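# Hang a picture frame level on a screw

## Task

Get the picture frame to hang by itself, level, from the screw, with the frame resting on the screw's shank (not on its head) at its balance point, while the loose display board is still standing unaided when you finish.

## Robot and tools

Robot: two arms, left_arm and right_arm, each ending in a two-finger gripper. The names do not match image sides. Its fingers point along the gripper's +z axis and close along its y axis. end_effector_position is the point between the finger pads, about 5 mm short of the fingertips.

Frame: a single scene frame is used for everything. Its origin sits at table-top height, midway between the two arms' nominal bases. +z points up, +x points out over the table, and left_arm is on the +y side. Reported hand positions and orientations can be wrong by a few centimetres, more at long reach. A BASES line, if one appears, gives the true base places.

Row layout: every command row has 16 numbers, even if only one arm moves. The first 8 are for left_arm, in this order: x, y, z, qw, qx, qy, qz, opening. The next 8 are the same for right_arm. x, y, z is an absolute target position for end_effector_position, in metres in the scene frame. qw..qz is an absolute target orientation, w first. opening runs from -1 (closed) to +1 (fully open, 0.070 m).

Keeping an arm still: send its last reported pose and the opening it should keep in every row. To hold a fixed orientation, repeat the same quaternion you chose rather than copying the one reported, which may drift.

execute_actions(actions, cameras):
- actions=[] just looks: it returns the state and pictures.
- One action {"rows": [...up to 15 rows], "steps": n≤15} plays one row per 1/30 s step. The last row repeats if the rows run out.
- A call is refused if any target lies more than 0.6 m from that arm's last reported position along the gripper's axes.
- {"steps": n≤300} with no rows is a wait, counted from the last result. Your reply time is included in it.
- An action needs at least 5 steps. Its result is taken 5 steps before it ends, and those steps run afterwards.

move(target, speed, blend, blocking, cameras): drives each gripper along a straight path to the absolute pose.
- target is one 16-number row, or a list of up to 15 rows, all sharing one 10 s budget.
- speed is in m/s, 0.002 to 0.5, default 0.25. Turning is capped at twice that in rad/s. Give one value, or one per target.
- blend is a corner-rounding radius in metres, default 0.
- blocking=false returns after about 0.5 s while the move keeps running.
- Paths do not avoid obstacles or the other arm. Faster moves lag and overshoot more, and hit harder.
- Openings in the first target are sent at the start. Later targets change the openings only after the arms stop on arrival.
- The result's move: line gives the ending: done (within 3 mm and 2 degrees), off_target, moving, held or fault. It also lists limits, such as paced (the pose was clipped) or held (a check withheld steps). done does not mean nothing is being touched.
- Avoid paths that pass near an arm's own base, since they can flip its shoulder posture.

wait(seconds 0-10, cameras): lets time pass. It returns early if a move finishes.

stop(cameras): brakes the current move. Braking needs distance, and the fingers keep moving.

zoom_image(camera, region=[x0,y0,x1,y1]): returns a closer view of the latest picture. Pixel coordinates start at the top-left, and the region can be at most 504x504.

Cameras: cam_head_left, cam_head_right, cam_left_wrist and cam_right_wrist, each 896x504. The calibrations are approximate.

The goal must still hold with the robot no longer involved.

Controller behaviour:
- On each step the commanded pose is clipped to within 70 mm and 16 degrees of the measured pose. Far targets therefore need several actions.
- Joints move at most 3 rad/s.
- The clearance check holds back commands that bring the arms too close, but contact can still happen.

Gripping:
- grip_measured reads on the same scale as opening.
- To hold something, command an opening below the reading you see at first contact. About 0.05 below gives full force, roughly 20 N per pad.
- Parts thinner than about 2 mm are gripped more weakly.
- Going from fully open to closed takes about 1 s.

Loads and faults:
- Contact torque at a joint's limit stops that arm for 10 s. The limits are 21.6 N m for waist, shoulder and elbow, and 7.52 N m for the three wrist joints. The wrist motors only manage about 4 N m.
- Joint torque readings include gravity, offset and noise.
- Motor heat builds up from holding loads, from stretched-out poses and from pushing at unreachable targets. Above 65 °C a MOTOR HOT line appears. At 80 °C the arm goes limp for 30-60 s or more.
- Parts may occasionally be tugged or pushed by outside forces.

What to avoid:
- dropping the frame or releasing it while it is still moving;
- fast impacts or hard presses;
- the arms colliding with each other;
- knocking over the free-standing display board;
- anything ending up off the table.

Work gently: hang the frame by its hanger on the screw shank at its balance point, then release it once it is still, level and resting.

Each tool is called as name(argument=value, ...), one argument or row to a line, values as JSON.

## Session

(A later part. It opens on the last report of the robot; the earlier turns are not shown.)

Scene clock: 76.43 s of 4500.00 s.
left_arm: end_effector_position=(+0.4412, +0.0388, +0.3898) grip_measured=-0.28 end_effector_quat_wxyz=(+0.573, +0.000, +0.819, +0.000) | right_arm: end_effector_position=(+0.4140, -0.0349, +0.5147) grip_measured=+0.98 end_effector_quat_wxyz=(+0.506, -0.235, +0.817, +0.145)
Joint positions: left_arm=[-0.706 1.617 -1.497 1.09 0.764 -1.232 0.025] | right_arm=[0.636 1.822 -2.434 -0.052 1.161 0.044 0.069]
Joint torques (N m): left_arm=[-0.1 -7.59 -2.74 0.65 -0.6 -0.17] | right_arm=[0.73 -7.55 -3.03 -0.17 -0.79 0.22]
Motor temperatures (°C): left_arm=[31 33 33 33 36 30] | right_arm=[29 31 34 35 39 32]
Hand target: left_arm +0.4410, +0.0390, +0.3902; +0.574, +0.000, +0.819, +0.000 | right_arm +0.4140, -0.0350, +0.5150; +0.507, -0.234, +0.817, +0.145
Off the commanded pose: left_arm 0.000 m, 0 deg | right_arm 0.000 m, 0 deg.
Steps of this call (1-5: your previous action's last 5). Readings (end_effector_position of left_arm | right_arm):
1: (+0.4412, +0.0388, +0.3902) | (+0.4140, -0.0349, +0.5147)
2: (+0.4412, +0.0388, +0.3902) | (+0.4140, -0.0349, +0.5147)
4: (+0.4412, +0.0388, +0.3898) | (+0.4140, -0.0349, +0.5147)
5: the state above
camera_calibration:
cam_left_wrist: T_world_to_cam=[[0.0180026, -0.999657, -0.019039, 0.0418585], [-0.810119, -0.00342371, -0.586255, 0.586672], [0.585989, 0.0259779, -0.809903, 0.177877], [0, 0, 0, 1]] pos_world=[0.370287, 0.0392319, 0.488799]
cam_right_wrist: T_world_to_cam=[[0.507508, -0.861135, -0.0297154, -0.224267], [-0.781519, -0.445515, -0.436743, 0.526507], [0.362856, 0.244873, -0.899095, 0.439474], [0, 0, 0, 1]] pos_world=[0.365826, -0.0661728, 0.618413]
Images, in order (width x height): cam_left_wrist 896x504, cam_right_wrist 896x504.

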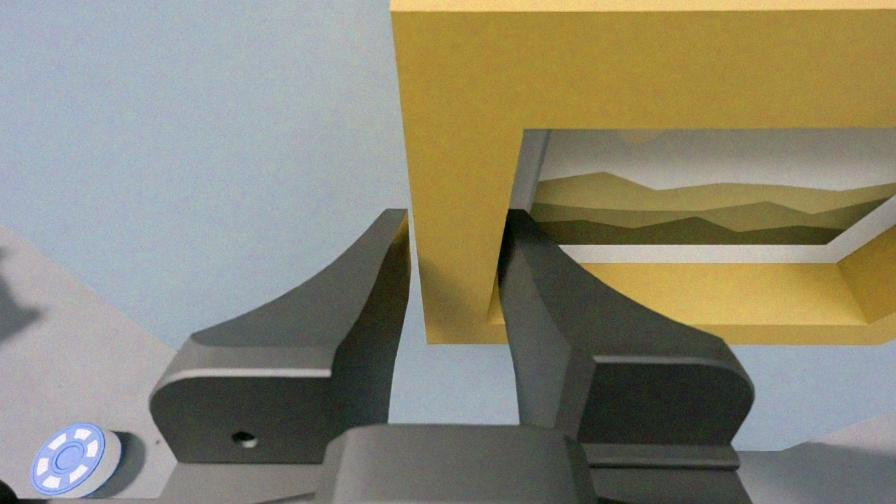

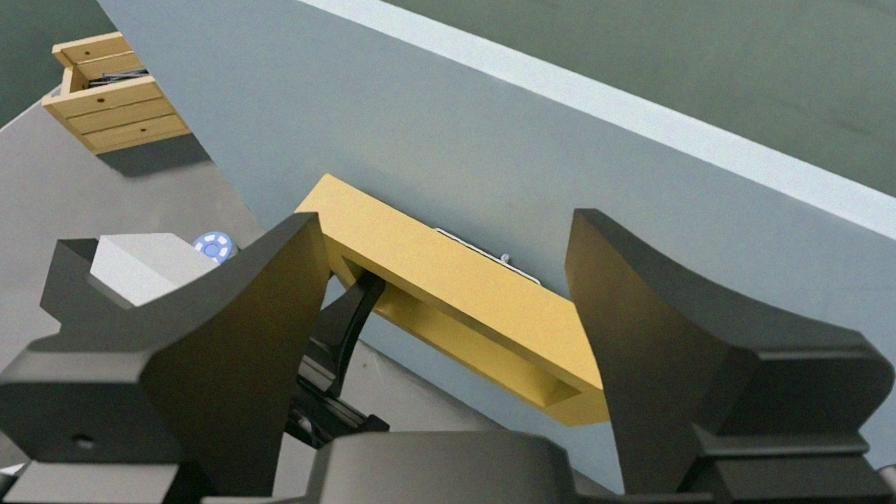

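execute_actions(
  actions=[
    {"rows": [[0.441,0.0385,0.3900,0.5736,0,0.8192,0,-0.26,0.414,-0.035,0.515,0.5066,-0.2342,0.8170,0.1452,0.98],[0.441,0.038,0.3900,0.5736,0,0.8192,0,-0.24,0.414,-0.035,0.515,0.5066,-0.2342,0.8170,0.1452,0.98],[0.441,0.038,0.3900,0.5736,0,0.8192,0,-0.22,0.414,-0.035,0.515,0.5066,-0.2342,0.8170,0.1452,0.98],[0.441,0.038,0.3900,0.5736,0,0.8192,0,-0.2,0.414,-0.035,0.515,0.5066,-0.2342,0.8170,0.1452,0.98],[0.441,0.038,0.3900,0.5736,0,0.8192,0,-0.18,0.414,-0.035,0.515,0.5066,-0.2342,0.8170,0.1452,0.98],[0.441,0.038,0.3900,0.5736,0,0.8192,0,-0.16,0.414,-0.035,0.515,0.5066,-0.2342,0.8170,0.1452,0.98],[0.441,0.038,0.3900,0.5736,0,0.8192,0,-0.14,0.414,-0.035,0.515,0.5066,-0.2342,0.8170,0.1452,0.98],[0.441,0.038,0.3900,0.5736,0,0.8192,0,-0.12,0.414,-0.035,0.515,0.5066,-0.2342,0.8170,0.1452,0.98],[0.441,0.038,0.3900,0.5736,0,0.8192,0,-0.10,0.414,-0.035,0.515,0.5066,-0.2342,0.8170,0.1452,0.98],[0.441,0.038,0.3900,0.5736,0,0.8192,0,-0.08,0.414,-0.035,0.515,0.5066,-0.2342,0.8170,0.1452,0.98],[0.441,0.038,0.3900,0.5736,0,0.8192,0,-0.06,0.414,-0.035,0.515,0.5066,-0.2342,0.8170,0.1452,0.98],[0.441,0.038,0.3900,0.5736,0,0.8192,0,-0.04,0.414,-0.035,0.515,0.5066,-0.2342,0.8170,0.1452,0.98],[0.441,0.038,0.3900,0.5736,0,0.8192,0,-0.02,0.414,-0.035,0.515,0.5066,-0.2342,0.8170,0.1452,0.98],[0.441,0.038,0.3900,0.5736,0,0.8192,0,0,0.414,-0.035,0.515,0.5066,-0.2342,0.8170,0.1452,0.98]]},
  ],
)

wait(
  seconds=1.0,
)

Scene clock: 77.43 s of 4500.00 s.
left_arm: end_effector_position=(+0.4407, +0.0383, +0.3903) grip_measured=-0.08 end_effector_quat_wxyz=(+0.574, +0.000, +0.819, +0.000) | right_arm: end_effector_position=(+0.4140, -0.0349, +0.5147) grip_measured=+0.98 end_effector_quat_wxyz=(+0.506, -0.235, +0.817, +0.145)
Joint positions: left_arm=[-0.708 1.616 -1.497 1.091 0.765 -1.234 0.032] | right_arm=[0.636 1.822 -2.434 -0.052 1.161 0.044 0.069]
Joint torques (N m): left_arm=[-0.51 -5.98 -3.73 0.63 -0.33 -0.1] | right_arm=[0.72 -7.54 -3.02 -0.17 -0.8 0.23]
Motor temperatures (°C): left_arm=[31 33 33 33 36 30] | right_arm=[29 32 33 35 39 32]
Steps of this call (1-20: nothing new was sent; 21-30: this action's first 10). Readings (end_effector_position of left_arm | right_arm):
21: (+0.4411, +0.0390, +0.3902) | (+0.4140, -0.0349, +0.5147)
22: (+0.4407, +0.0384, +0.3903) | (+0.4140, -0.0349, +0.5147)
24: (+0.4407, +0.0383, +0.3903) | (+0.4140, -0.0349, +0.5147)
28: (+0.4407, +0.0383, +0.3903) | (+0.4140, -0.0349, +0.5147)
30: the state above

Scene clock: 78.60 s of 4500.00 s.
left_arm: end_effector_position=(+0.4410, +0.0382, +0.3898) grip_measured=+0.00 end_effector_quat_wxyz=(+0.573, +0.000, +0.819, +0.000) | right_arm: end_effector_position=(+0.4140, -0.0349, +0.5147) grip_measured=+0.98 end_effector_quat_wxyz=(+0.506, -0.235, +0.817, +0.145)
Joint positions: left_arm=[-0.708 1.618 -1.498 1.091 0.766 -1.234 0.035] | right_arm=[0.636 1.822 -2.434 -0.052 1.161 0.044 0.069]
Joint torques (N m): left_arm=[-0.11 -5.85 -3.75 0.65 -0.35 0.05] | right_arm=[0.71 -7.51 -3.03 -0.17 -0.8 0.23]
Motor temperatures (°C): left_arm=[31 33 33 33 36 30] | right_arm=[29 32 33 34 39 32]
Hand target: left_arm +0.4410, +0.0380, +0.3900; +0.574, +0.000, +0.819, +0.000 | right_arm +0.4140, -0.0350, +0.5150; +0.507, -0.234, +0.817, +0.145
Off the commanded pose: left_arm 0.000 m, 0 deg | right_arm 0.000 m, 0 deg.
Steps of this call (1-5: your previous action's last 5; 6-35: nothing new was sent). Readings (end_effector_position of left_arm | right_arm):
1: (+0.4407, +0.0383, +0.3906) | (+0.4140, -0.0349, +0.5147)
2: (+0.4407, +0.0383, +0.3906) | (+0.4140, -0.0349, +0.5147)
4: (+0.4407, +0.0383, +0.3906) | (+0.4140, -0.0349, +0.5147)
8: (+0.4408, +0.0383, +0.3902) | (+0.4140, -0.0349, +0.5147)
35: the state above
camera_calibration:
cam_left_wrist: T_world_to_cam=[[0.0183848, -0.99966, -0.0184878, 0.040851], [-0.810108, -0.00405628, -0.586267, 0.586481], [0.585993, 0.0257556, -0.809907, 0.177989], [0, 0, 0, 1]] pos_world=[0.370061, 0.0386319, 0.488744]
cam_right_wrist: T_world_to_cam=[[0.507508, -0.861135, -0.0297154, -0.224267], [-0.781519, -0.445515, -0.436743, 0.526507], [0.362856, 0.244873, -0.899095, 0.439474], [0, 0, 0, 1]] pos_world=[0.365826, -0.0661728, 0.618413]

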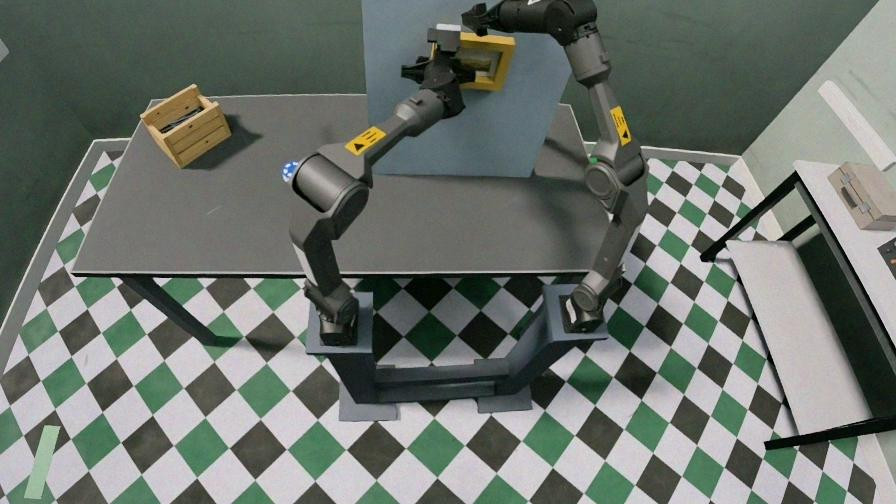

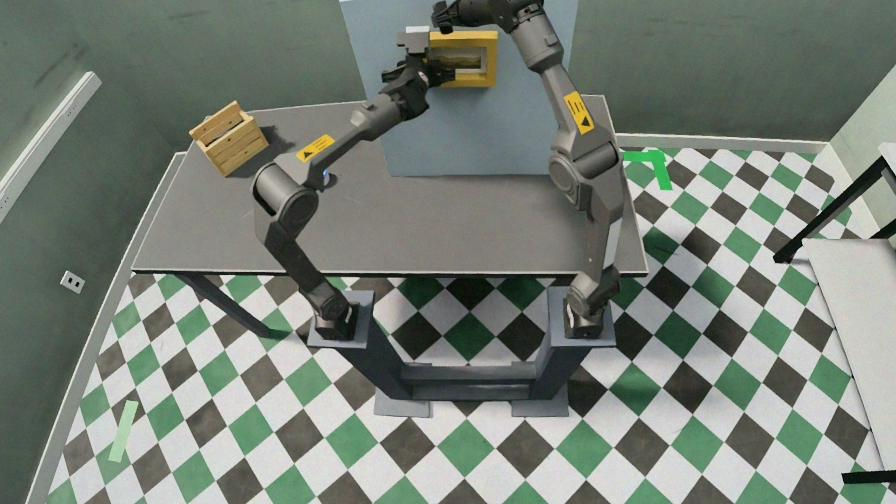

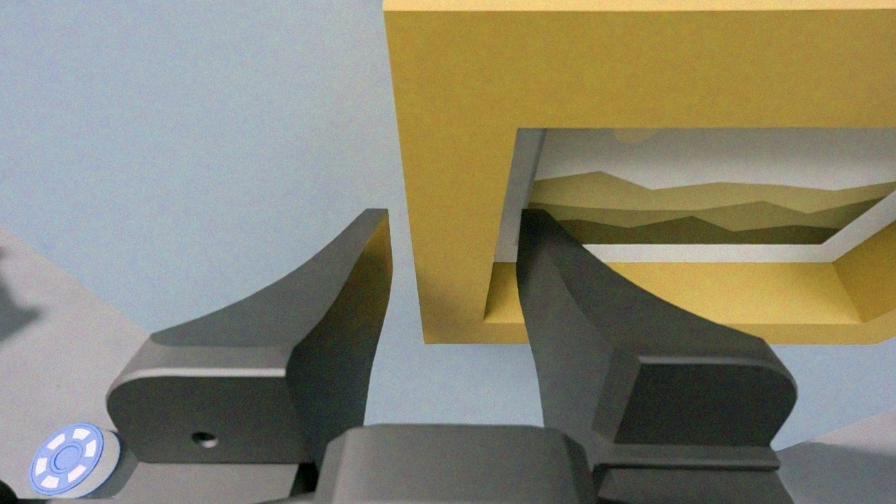

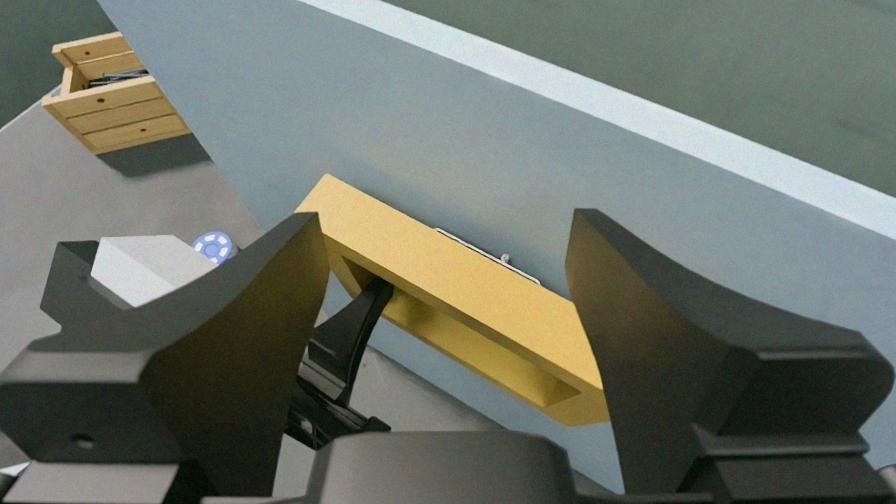

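move(
  target=[0.385, 0.038, 0.390, 0.5736, 0, 0.8192, 0, 0.0, 0.414, -0.035, 0.515, 0.5066, -0.2342, 0.8170, 0.1452, 0.98],
  speed=0.04,
)

zoom_image(
  camera="cam_head_left",
  region=[430, 10, 550, 110],
)

zoom_image(
  camera="cam_head_right",
  region=[400, 10, 520, 110],
)

zoom_image(
  camera="cam_right_wrist",
  region=[400, 200, 560, 300],
)

Scene clock: 80.73 s of 4500.00 s.
left_arm: end_effector_position=(+0.3846, +0.0380, +0.3900) grip_measured=+0.00 end_effector_quat_wxyz=(+0.573, +0.000, +0.819, +0.000) | right_arm: end_effector_position=(+0.4140, -0.0349, +0.5147) grip_measured=+0.98 end_effector_quat_wxyz=(+0.506, -0.235, +0.817, +0.145)
Joint positions: left_arm=[-0.849 1.476 -1.339 1.156 0.885 -1.339 0.035] | right_arm=[0.636 1.822 -2.434 -0.052 1.161 0.044 0.069]
Joint torques (N m): left_arm=[0.45 -5.73 -3.25 0.73 -0.49 -0.09] | right_arm=[0.71 -7.45 -3.05 -0.16 -0.79 0.22]
Motor temperatures (°C): left_arm=[31 33 33 33 36 30] | right_arm=[29 32 33 34 39 32]
Hand target: left_arm +0.3850, +0.0380, +0.3900; +0.574, +0.000, +0.819, +0.000 | right_arm +0.4140, -0.0350, +0.5150; +0.507, -0.234, +0.817, +0.145
Off the commanded pose: left_arm 0.000 m, 0 deg | right_arm 0.000 m, 0 deg.
Kept back: nothing.
move: done
camera_calibration:
cam_left_wrist: T_world_to_cam=[[0.0179959, -0.99968, -0.0177862, 0.0415165], [-0.809937, -0.00414526, -0.586502, 0.541], [0.586241, 0.0249604, -0.809752, 0.211061], [0, 0, 0, 1]] pos_world=[0.313696, 0.0384777, 0.488944]
cam_right_wrist: T_world_to_cam=[[0.507508, -0.861135, -0.0297154, -0.224267], [-0.781519, -0.445515, -0.436743, 0.526507], [0.362856, 0.244873, -0.899095, 0.439474], [0, 0, 0, 1]] pos_world=[0.365826, -0.0661728, 0.618413]

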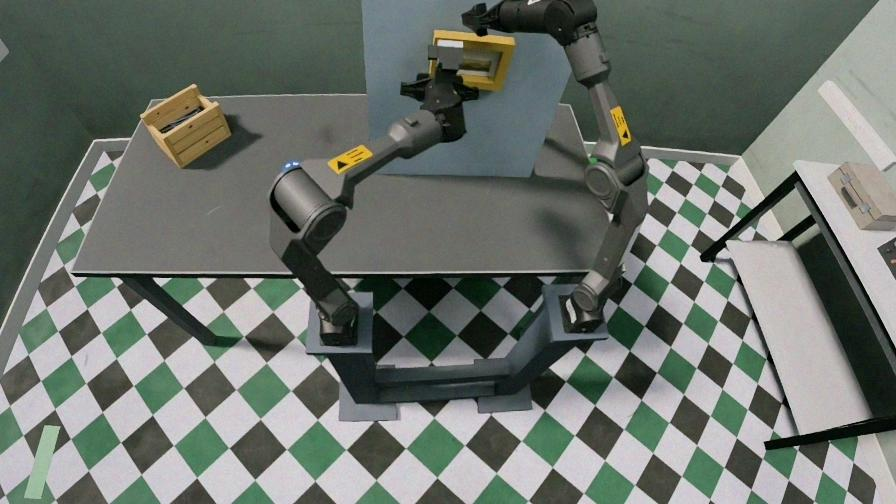

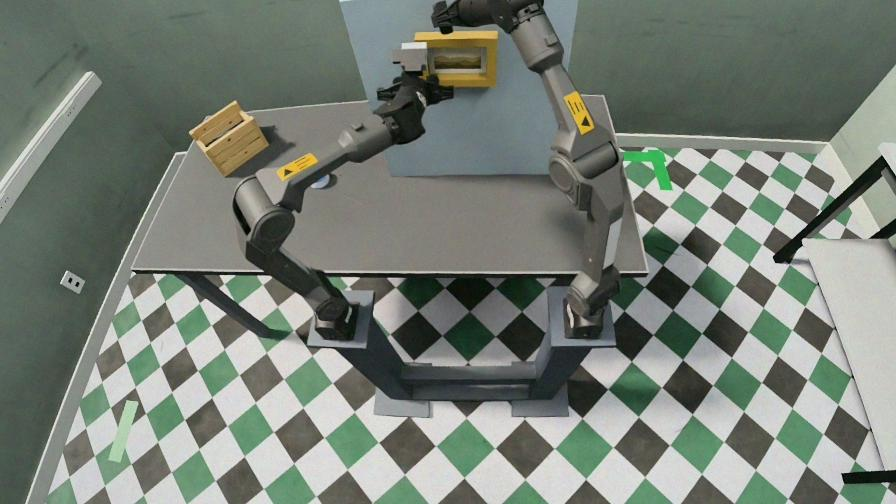

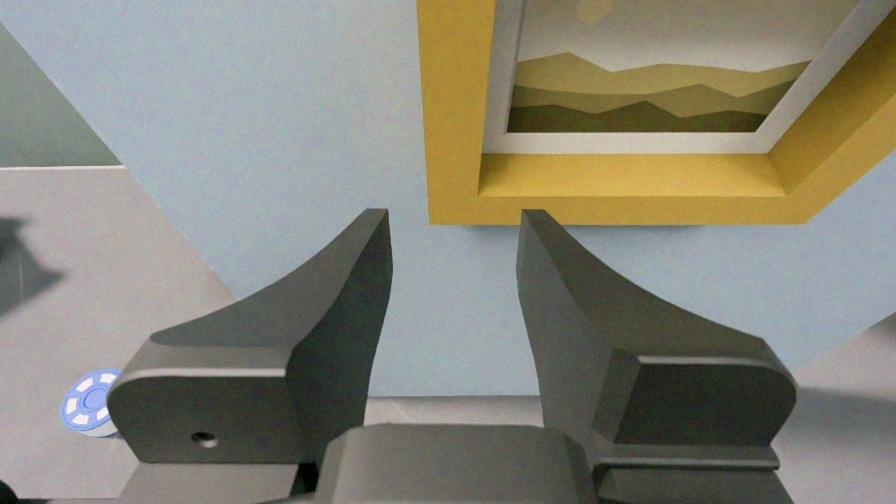

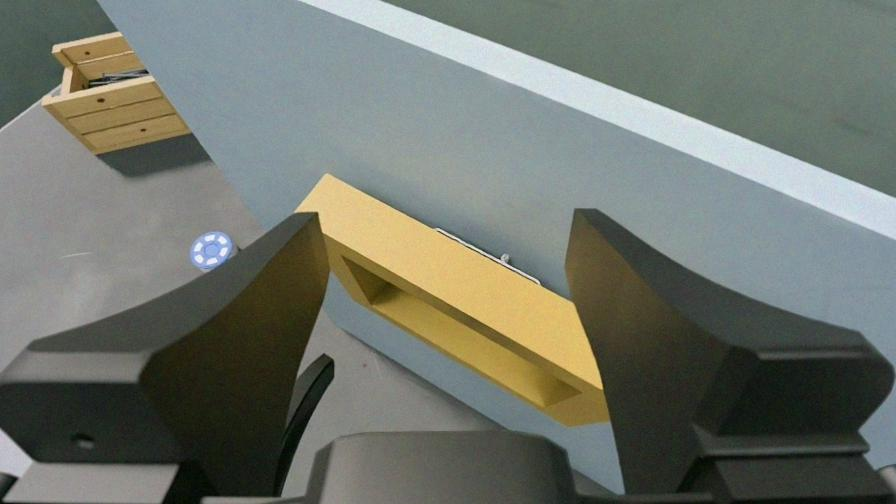

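Scaled by 4.200 from the camera's 896x504 image, which has a finer 1280x720 frame.

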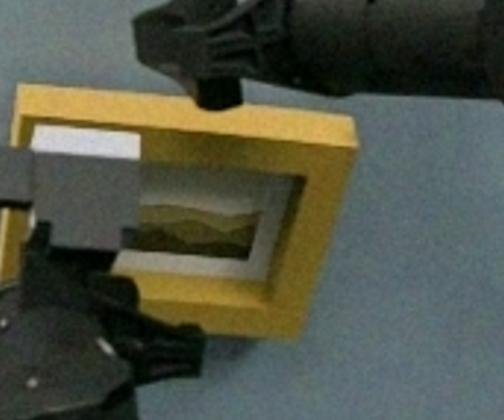

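Scaled by 4.200 from the camera's 896x504 image, which has a finer 1280x720 frame.

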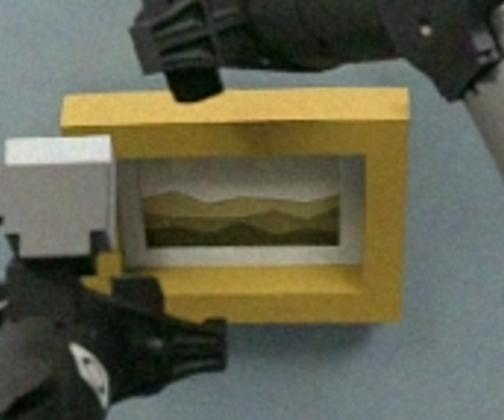

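Scaled by 3.150 from the camera's 896x504 image, which has a finer 1280x720 frame.

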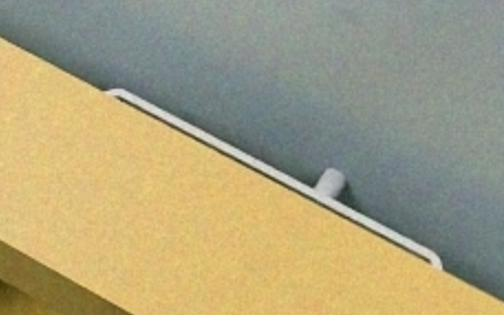

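zoom_image(
  camera="cam_left_wrist",
  region=[410, 100, 830, 300],
)

zoom_image(
  camera="cam_left_wrist",
  region=[350, 360, 560, 440],
)

Scaled by 1.200 from the camera's 896x504 image, which has a finer 1280x720 frame.

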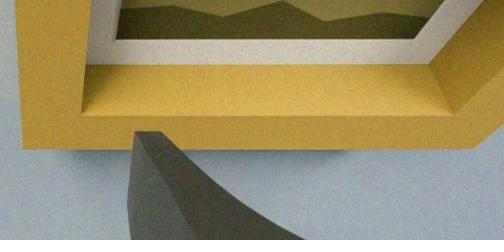

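Scaled by 2.400 from the camera's 896x504 image, which has a finer 1280x720 frame.

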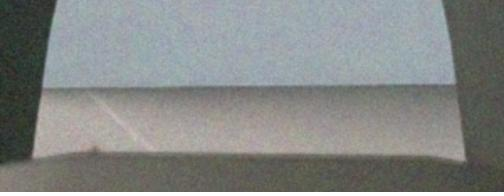

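move(
  target=[
    [0.330, 0.036, 0.405, 0.5736, 0, 0.8192, 0, 0.0, 0.330, -0.087, 0.560, 0.5066, -0.2342, 0.8170, 0.1452, 0.98],
    [0.26, 0.03, 0.425, 0.8837, 0.0767, 0.4348, -0.1558, 0.0, 0.25, -0.25, 0.47, 0.5066, -0.2342, 0.8170, 0.1452, 0.98],
  ],
  speed=0.15,
  blend=0.02,
)

Scene clock: 89.20 s of 4500.00 s.
left_arm: end_effector_position=(+0.2597, +0.0298, +0.4252) grip_measured=+0.00 end_effector_quat_wxyz=(+0.726, +0.038, +0.681, -0.088) | right_arm: end_effector_position=(+0.2502, -0.2495, +0.4696) grip_measured=+0.98 end_effector_quat_wxyz=(+0.534, -0.192, +0.819, +0.083)
Joint positions: left_arm=[-1.341 1.163 -0.844 1.739 1.201 -1.913 0.035] | right_arm=[-0.363 0.886 -1.335 0.743 1.216 -0.769 0.069]
Joint torques (N m): left_arm=[0.18 -3.7 -2.42 0.76 0.07 0.03] | right_arm=[0.75 1 -4.21 0.49 -0.22 0.27]
Motor temperatures (°C): left_arm=[31 33 33 33 36 30] | right_arm=[29 31 33 34 39 32]
Hand target: left_arm +0.2598, +0.0300, +0.4252; +0.726, +0.038, +0.682, -0.087 | right_arm +0.2504, -0.2493, +0.4698; +0.534, -0.192, +0.819, +0.083
Off the commanded pose: left_arm 0.000 m, 35 deg; orientation clipped | right_arm 0.001 m, 9 deg.
joint sent to its limit (left arm) — joint 4 (forearm roll), upper limit.
joint sent to its limit (right arm) — joint 5 (wrist pitch), upper limit.
Kept back: nothing.
move: off_target (left_arm, right_arm); limits=paced
camera_calibration:
cam_left_wrist: T_world_to_cam=[[-0.154684, -0.986423, 0.055158, 0.0496926], [-0.504305, 0.0308264, -0.862975, 0.497595], [0.849558, -0.161305, -0.502227, 0.119437], [0, 0, 0, 1]] pos_world=[0.157158, 0.0529446, 0.486655]
cam_right_wrist: T_world_to_cam=[[0.380295, -0.924093, 0.037785, -0.342781], [-0.811017, -0.352841, -0.466642, 0.327731], [0.444553, 0.146817, -0.883639, 0.458711], [0, 0, 0, 1]] pos_world=[0.192232, -0.268471, 0.57122]

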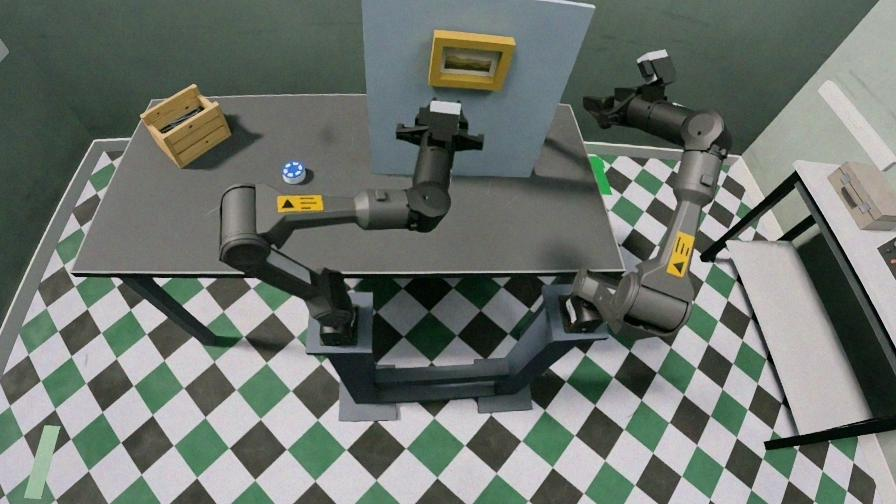

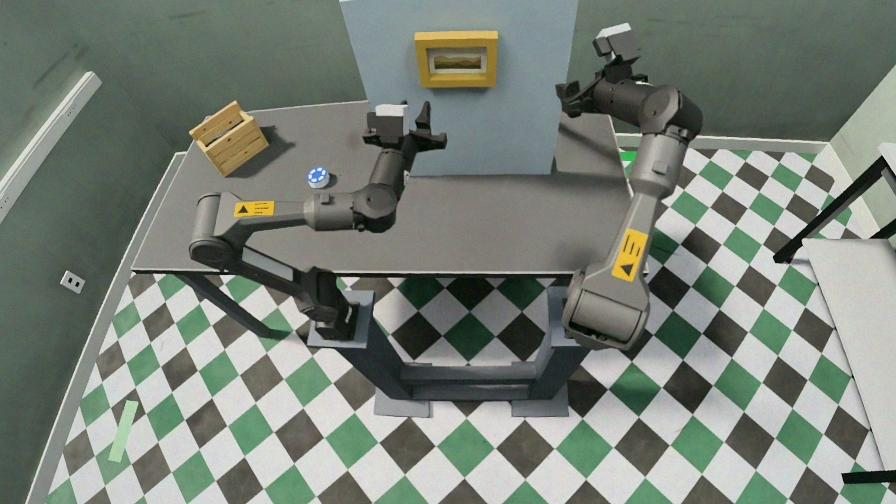

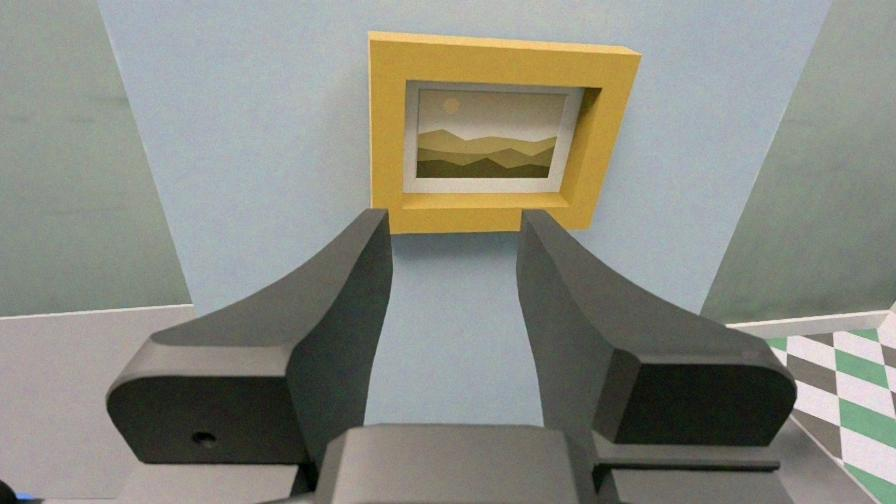

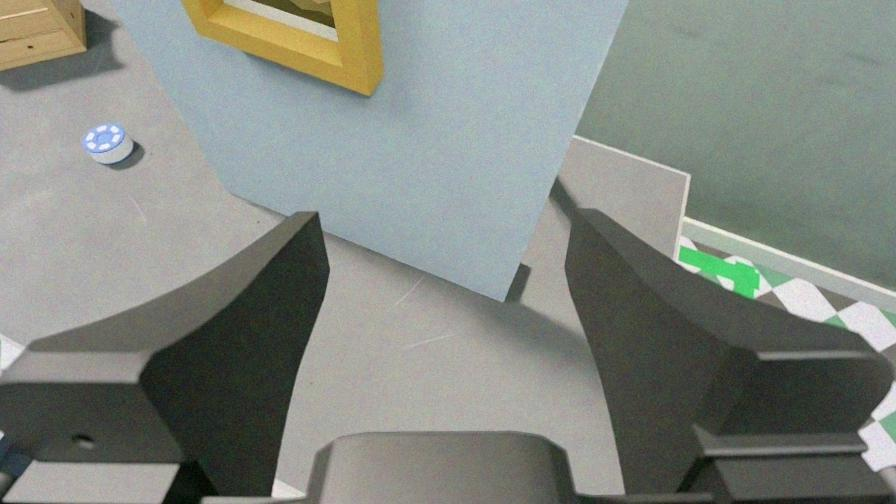

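zoom_image(
  camera="cam_left_wrist",
  region=[350, 10, 660, 250],
)

zoom_image(
  camera="cam_left_wrist",
  region=[80, 0, 220, 320],
)

zoom_image(
  camera="cam_left_wrist",
  region=[680, 0, 850, 330],
)

zoom_image(
  camera="cam_head_left",
  region=[360, 0, 600, 180],
)

zoom_image(
  camera="cam_head_right",
  region=[340, 0, 580, 180],
)

Scaled by 1.626 from the camera's 896x504 image, which has a finer 1280x720 frame.

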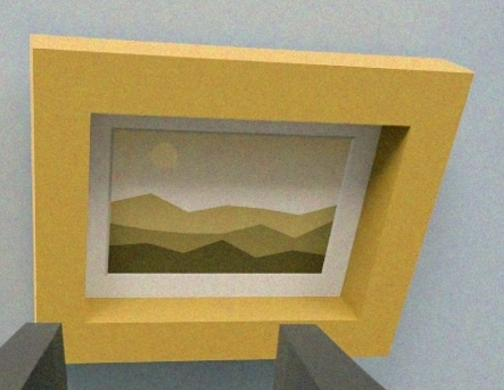

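Scaled by 1.575 from the camera's 896x504 image, which has a finer 1280x720 frame.

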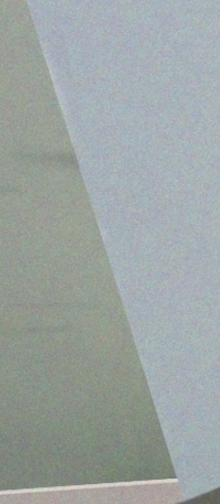

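Scaled by 1.527 from the camera's 896x504 image, which has a finer 1280x720 frame.

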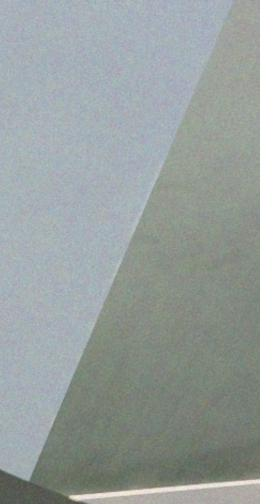

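Scaled by 2.100 from the camera's 896x504 image, which has a finer 1280x720 frame.

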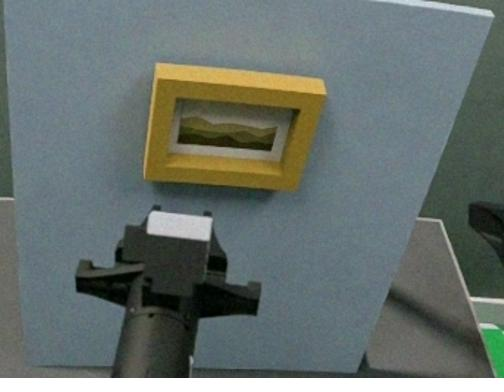

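Scaled by 2.100 from the camera's 896x504 image, which has a finer 1280x720 frame.

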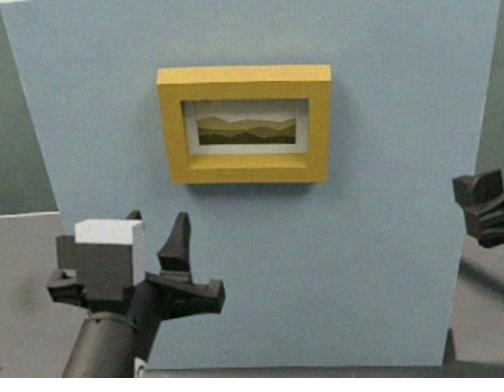

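zoom_image(
  camera="cam_head_right",
  region=[405, 20, 505, 100],
)

zoom_image(
  camera="cam_head_left",
  region=[420, 20, 520, 100],
)

zoom_image(
  camera="cam_head_right",
  region=[335, 0, 445, 190],
)

zoom_image(
  camera="cam_head_right",
  region=[500, 0, 610, 190],
)

zoom_image(
  camera="cam_head_left",
  region=[350, 0, 460, 190],
)

zoom_image(
  camera="cam_head_left",
  region=[500, 0, 610, 190],
)

Scaled by 5.040 from the camera's 896x504 image, which has a finer 1280x720 frame.

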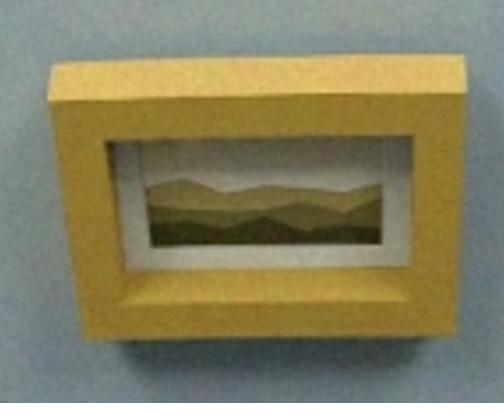

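Scaled by 5.040 from the camera's 896x504 image, which has a finer 1280x720 frame.

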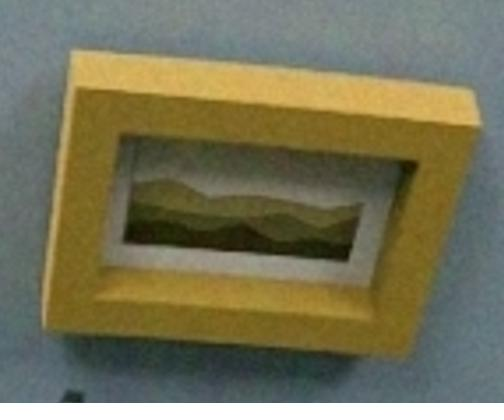

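Scaled by 2.653 from the camera's 896x504 image, which has a finer 1280x720 frame.

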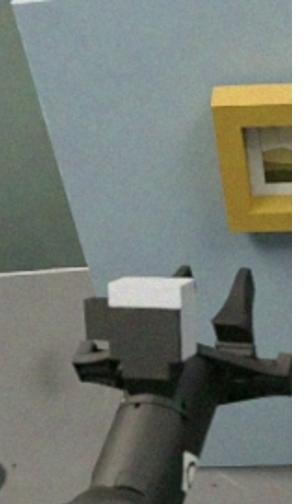

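Scaled by 2.653 from the camera's 896x504 image, which has a finer 1280x720 frame.

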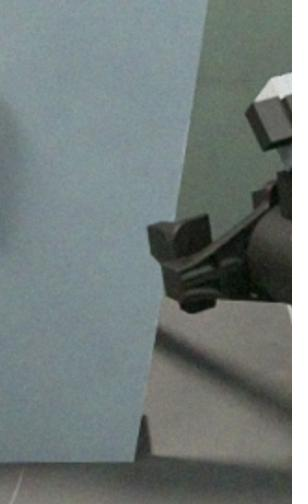

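Scaled by 2.653 from the camera's 896x504 image, which has a finer 1280x720 frame.

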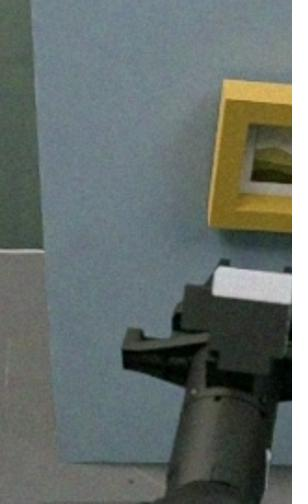

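Scaled by 2.653 from the camera's 896x504 image, which has a finer 1280x720 frame.

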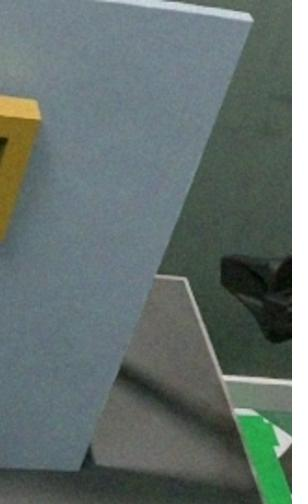

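move(
  target=[
    [0.375, 0.036, 0.390, 0.5736, 0, 0.8192, 0, 0.0, 0.2504, -0.2493, 0.4698, 0.534, -0.192, 0.819, 0.083, 0.98],
    [0.441, 0.036, 0.390, 0.5736, 0, 0.8192, 0, 0.0, 0.2504, -0.2493, 0.4698, 0.534, -0.192, 0.819, 0.083, 0.98],
  ],
  speed=[0.15, 0.05],
  cameras=["cam_left_wrist", "cam_head_left", "cam_head_right"],
)

Scene clock: 102.37 s of 4500.00 s.
left_arm: end_effector_position=(+0.4414, +0.0360, +0.3899) grip_measured=+0.00 end_effector_quat_wxyz=(+0.574, +0.000, +0.819, +0.000) | right_arm: end_effector_position=(+0.2504, -0.2493, +0.4697) grip_measured=+0.98 end_effector_quat_wxyz=(+0.534, -0.192, +0.819, +0.083)
Joint positions: left_arm=[-0.713 1.624 -1.506 1.093 0.77 -1.236 0.035] | right_arm=[-0.361 0.886 -1.336 0.741 1.215 -0.767 0.069]
Joint torques (N m): left_arm=[-0.54 -6.71 -2.92 0.54 -0.37 -0.13] | right_arm=[0.69 -0.79 -3.1 0.5 -0.7 0.26]
Motor temperatures (°C): left_arm=[31 32 33 33 36 30] | right_arm=[29 31 34 35 39 32]
Hand target: left_arm +0.4410, +0.0360, +0.3900; +0.574, +0.000, +0.819, +0.000 | right_arm +0.2504, -0.2493, +0.4698; +0.534, -0.192, +0.819, +0.083
Off the commanded pose: left_arm 0.000 m, 0 deg | right_arm 0.000 m, 0 deg.
Kept back: nothing.
move: done
camera_calibration:
cam_left_wrist: T_world_to_cam=[[0.0181507, -0.999655, -0.0189995, 0.0389483], [-0.809717, -0.00354903, -0.586809, 0.586902], [0.586539, 0.0260352, -0.809502, 0.177478], [0, 0, 0, 1]] pos_world=[0.37042, 0.0363971, 0.488808]
Images, in order (width x height): cam_head_left 896x504, cam_head_right 896x504, cam_left_wrist 896x504.

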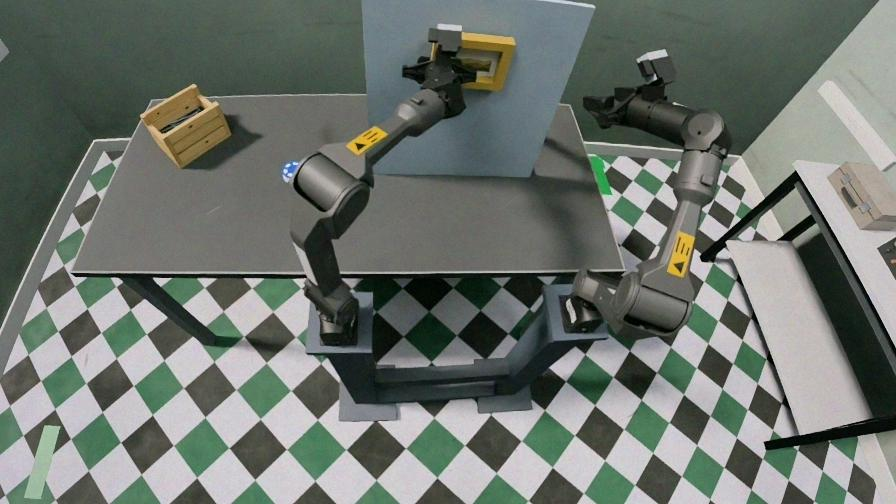

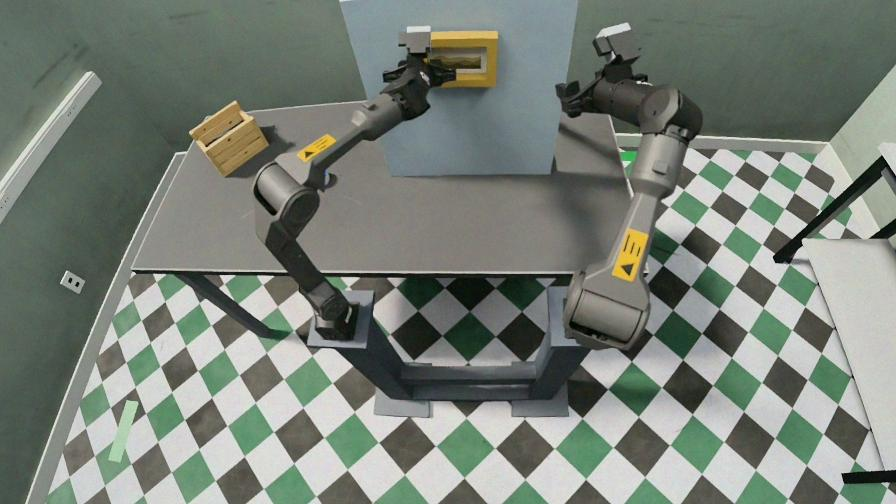

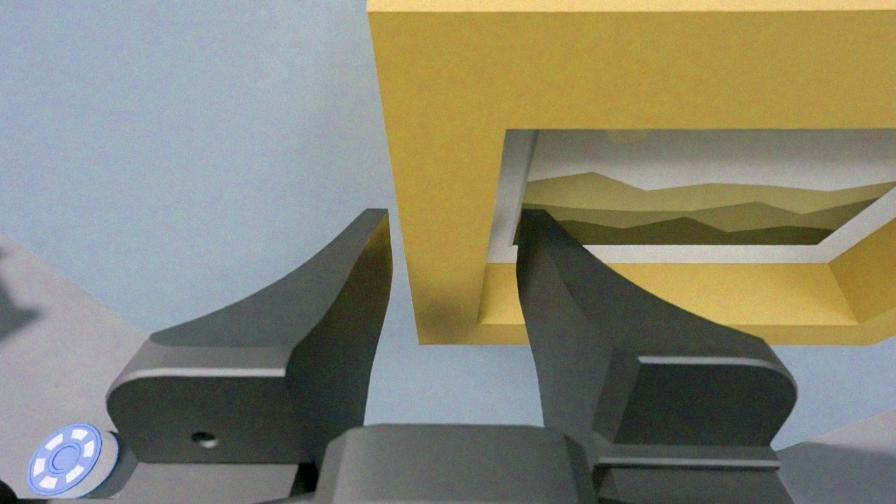

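move(
  target=[0.441, 0.036, 0.412, 0.5736, 0, 0.8192, 0, 0.0, 0.2504, -0.2493, 0.4698, 0.534, -0.192, 0.819, 0.083, 0.98],
  speed=0.05,
  cameras=["cam_left_wrist"],
)

Scene clock: 103.40 s of 4500.00 s.
left_arm: end_effector_position=(+0.4411, +0.0364, +0.4127) grip_measured=+0.00 end_effector_quat_wxyz=(+0.574, +0.000, +0.819, +0.000) | right_arm: end_effector_position=(+0.2504, -0.2493, +0.4697) grip_measured=+0.98 end_effector_quat_wxyz=(+0.534, -0.192, +0.819, +0.083)
Joint positions: left_arm=[-0.713 1.63 -1.604 1.016 0.815 -1.126 0.035] | right_arm=[-0.361 0.886 -1.336 0.741 1.215 -0.767 0.069]
Joint torques (N m): left_arm=[-0.88 -5.47 -2.54 0.64 -0.59 -0.25] | right_arm=[0.7 -0.76 -3.1 0.5 -0.7 0.25]
Motor temperatures (°C): left_arm=[31 32 33 33 36 30] | right_arm=[29 31 34 35 39 32]
Hand target: left_arm +0.4410, +0.0360, +0.4120; +0.574, +0.000, +0.819, +0.000 | right_arm +0.2504, -0.2493, +0.4698; +0.534, -0.192, +0.819, +0.083
Off the commanded pose: left_arm 0.001 m, 0 deg | right_arm 0.000 m, 0 deg.
Kept back: nothing.
move: done
camera_calibration:
cam_left_wrist: T_world_to_cam=[[0.0186344, -0.99966, -0.0182242, 0.0392276], [-0.809151, -0.00437134, -0.587584, 0.60012], [0.587305, 0.0256954, -0.808958, 0.195552], [0, 0, 0, 1]] pos_world=[0.370008, 0.0368129, 0.51153]
Images, in order (width x height): cam_left_wrist 896x504.

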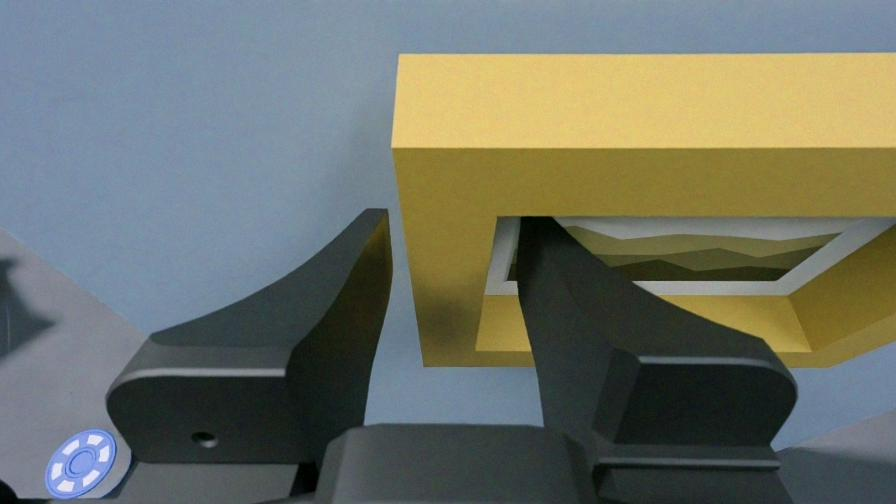

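move(
  target=[0.441, 0.036, 0.420, 0.5736, 0, 0.8192, 0, 0.0, 0.2504, -0.2493, 0.4698, 0.534, -0.192, 0.819, 0.083, 0.98],
  speed=0.02,
  cameras=["cam_left_wrist"],
)

Scene clock: 104.33 s of 4500.00 s.
left_arm: end_effector_position=(+0.4411, +0.0364, +0.4203) grip_measured=+0.00 end_effector_quat_wxyz=(+0.574, +0.000, +0.819, +0.000) | right_arm: end_effector_position=(+0.2504, -0.2493, +0.4697) grip_measured=+0.98 end_effector_quat_wxyz=(+0.534, -0.192, +0.819, +0.083)
Joint positions: left_arm=[-0.713 1.635 -1.641 0.99 0.833 -1.088 0.035] | right_arm=[-0.361 0.886 -1.336 0.741 1.215 -0.767 0.069]
Joint torques (N m): left_arm=[-0.68 -5.97 -3.27 0.53 -0.55 -0.08] | right_arm=[0.73 -0.8 -3.08 0.5 -0.69 0.25]
Motor temperatures (°C): left_arm=[31 32 33 33 36 30] | right_arm=[29 31 34 35 39 32]
Hand target: left_arm +0.4410, +0.0360, +0.4200; +0.574, +0.000, +0.819, +0.000 | right_arm +0.2504, -0.2493, +0.4698; +0.534, -0.192, +0.819, +0.083
Off the commanded pose: left_arm 0.001 m, 0 deg | right_arm 0.000 m, 0 deg.
Kept back: nothing.
move: done
camera_calibration:
cam_left_wrist: T_world_to_cam=[[0.0187616, -0.999656, -0.0183035, 0.0393524], [-0.809421, -0.00443949, -0.587212, 0.604568], [0.586929, 0.0258323, -0.809226, 0.202012], [0, 0, 0, 1]] pos_world=[0.370045, 0.0368045, 0.519203]
Images, in order (width x height): cam_left_wrist 896x504.

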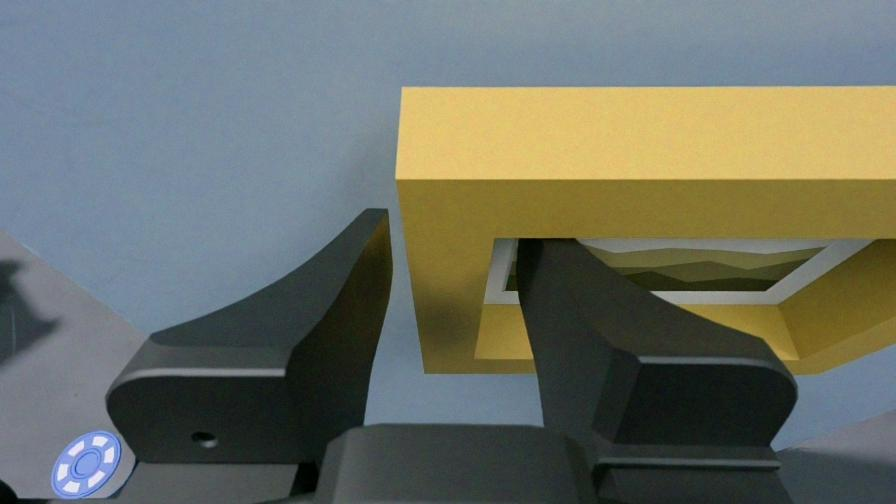

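move(
  target=[0.441, 0.036, 0.427, 0.5736, 0, 0.8192, 0, 0.0, 0.2504, -0.2493, 0.4698, 0.534, -0.192, 0.819, 0.083, 0.98],
  speed=0.02,
  cameras=["cam_left_wrist"],
)

Scene clock: 105.27 s of 4500.00 s.
left_arm: end_effector_position=(+0.4410, +0.0365, +0.4274) grip_measured=+0.00 end_effector_quat_wxyz=(+0.574, +0.000, +0.819, +0.000) | right_arm: end_effector_position=(+0.2504, -0.2493, +0.4697) grip_measured=+0.98 end_effector_quat_wxyz=(+0.534, -0.192, +0.819, +0.083)
Joint positions: left_arm=[-0.713 1.64 -1.676 0.968 0.85 -1.056 0.035] | right_arm=[-0.361 0.886 -1.336 0.741 1.215 -0.767 0.069]
Joint torques (N m): left_arm=[-0.68 -6 -3.17 0.54 -0.78 -0.08] | right_arm=[0.67 -0.79 -3.07 0.51 -0.69 0.24]
Motor temperatures (°C): left_arm=[31 32 33 33 36 30] | right_arm=[29 31 34 35 39 32]
Hand target: left_arm +0.4410, +0.0360, +0.4270; +0.574, +0.000, +0.819, +0.000 | right_arm +0.2504, -0.2493, +0.4698; +0.534, -0.192, +0.819, +0.083
Off the commanded pose: left_arm 0.001 m, 0 deg | right_arm 0.000 m, 0 deg.
Kept back: nothing.
move: done
camera_calibration:
cam_left_wrist: T_world_to_cam=[[0.0189701, -0.999656, -0.0180892, 0.0393937], [-0.809389, -0.00473286, -0.587254, 0.608676], [0.586966, 0.0257814, -0.809201, 0.207752], [0, 0, 0, 1]] pos_world=[0.369965, 0.0369048, 0.526273]
Images, in order (width x height): cam_left_wrist 896x504.

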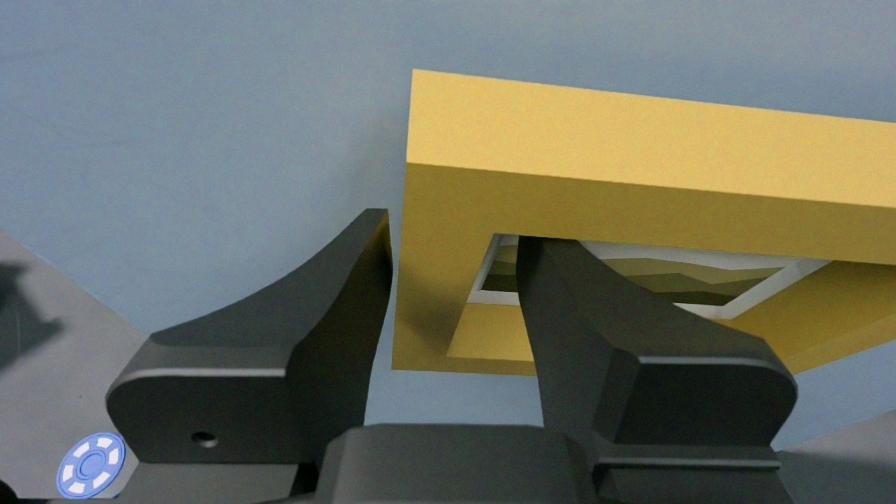

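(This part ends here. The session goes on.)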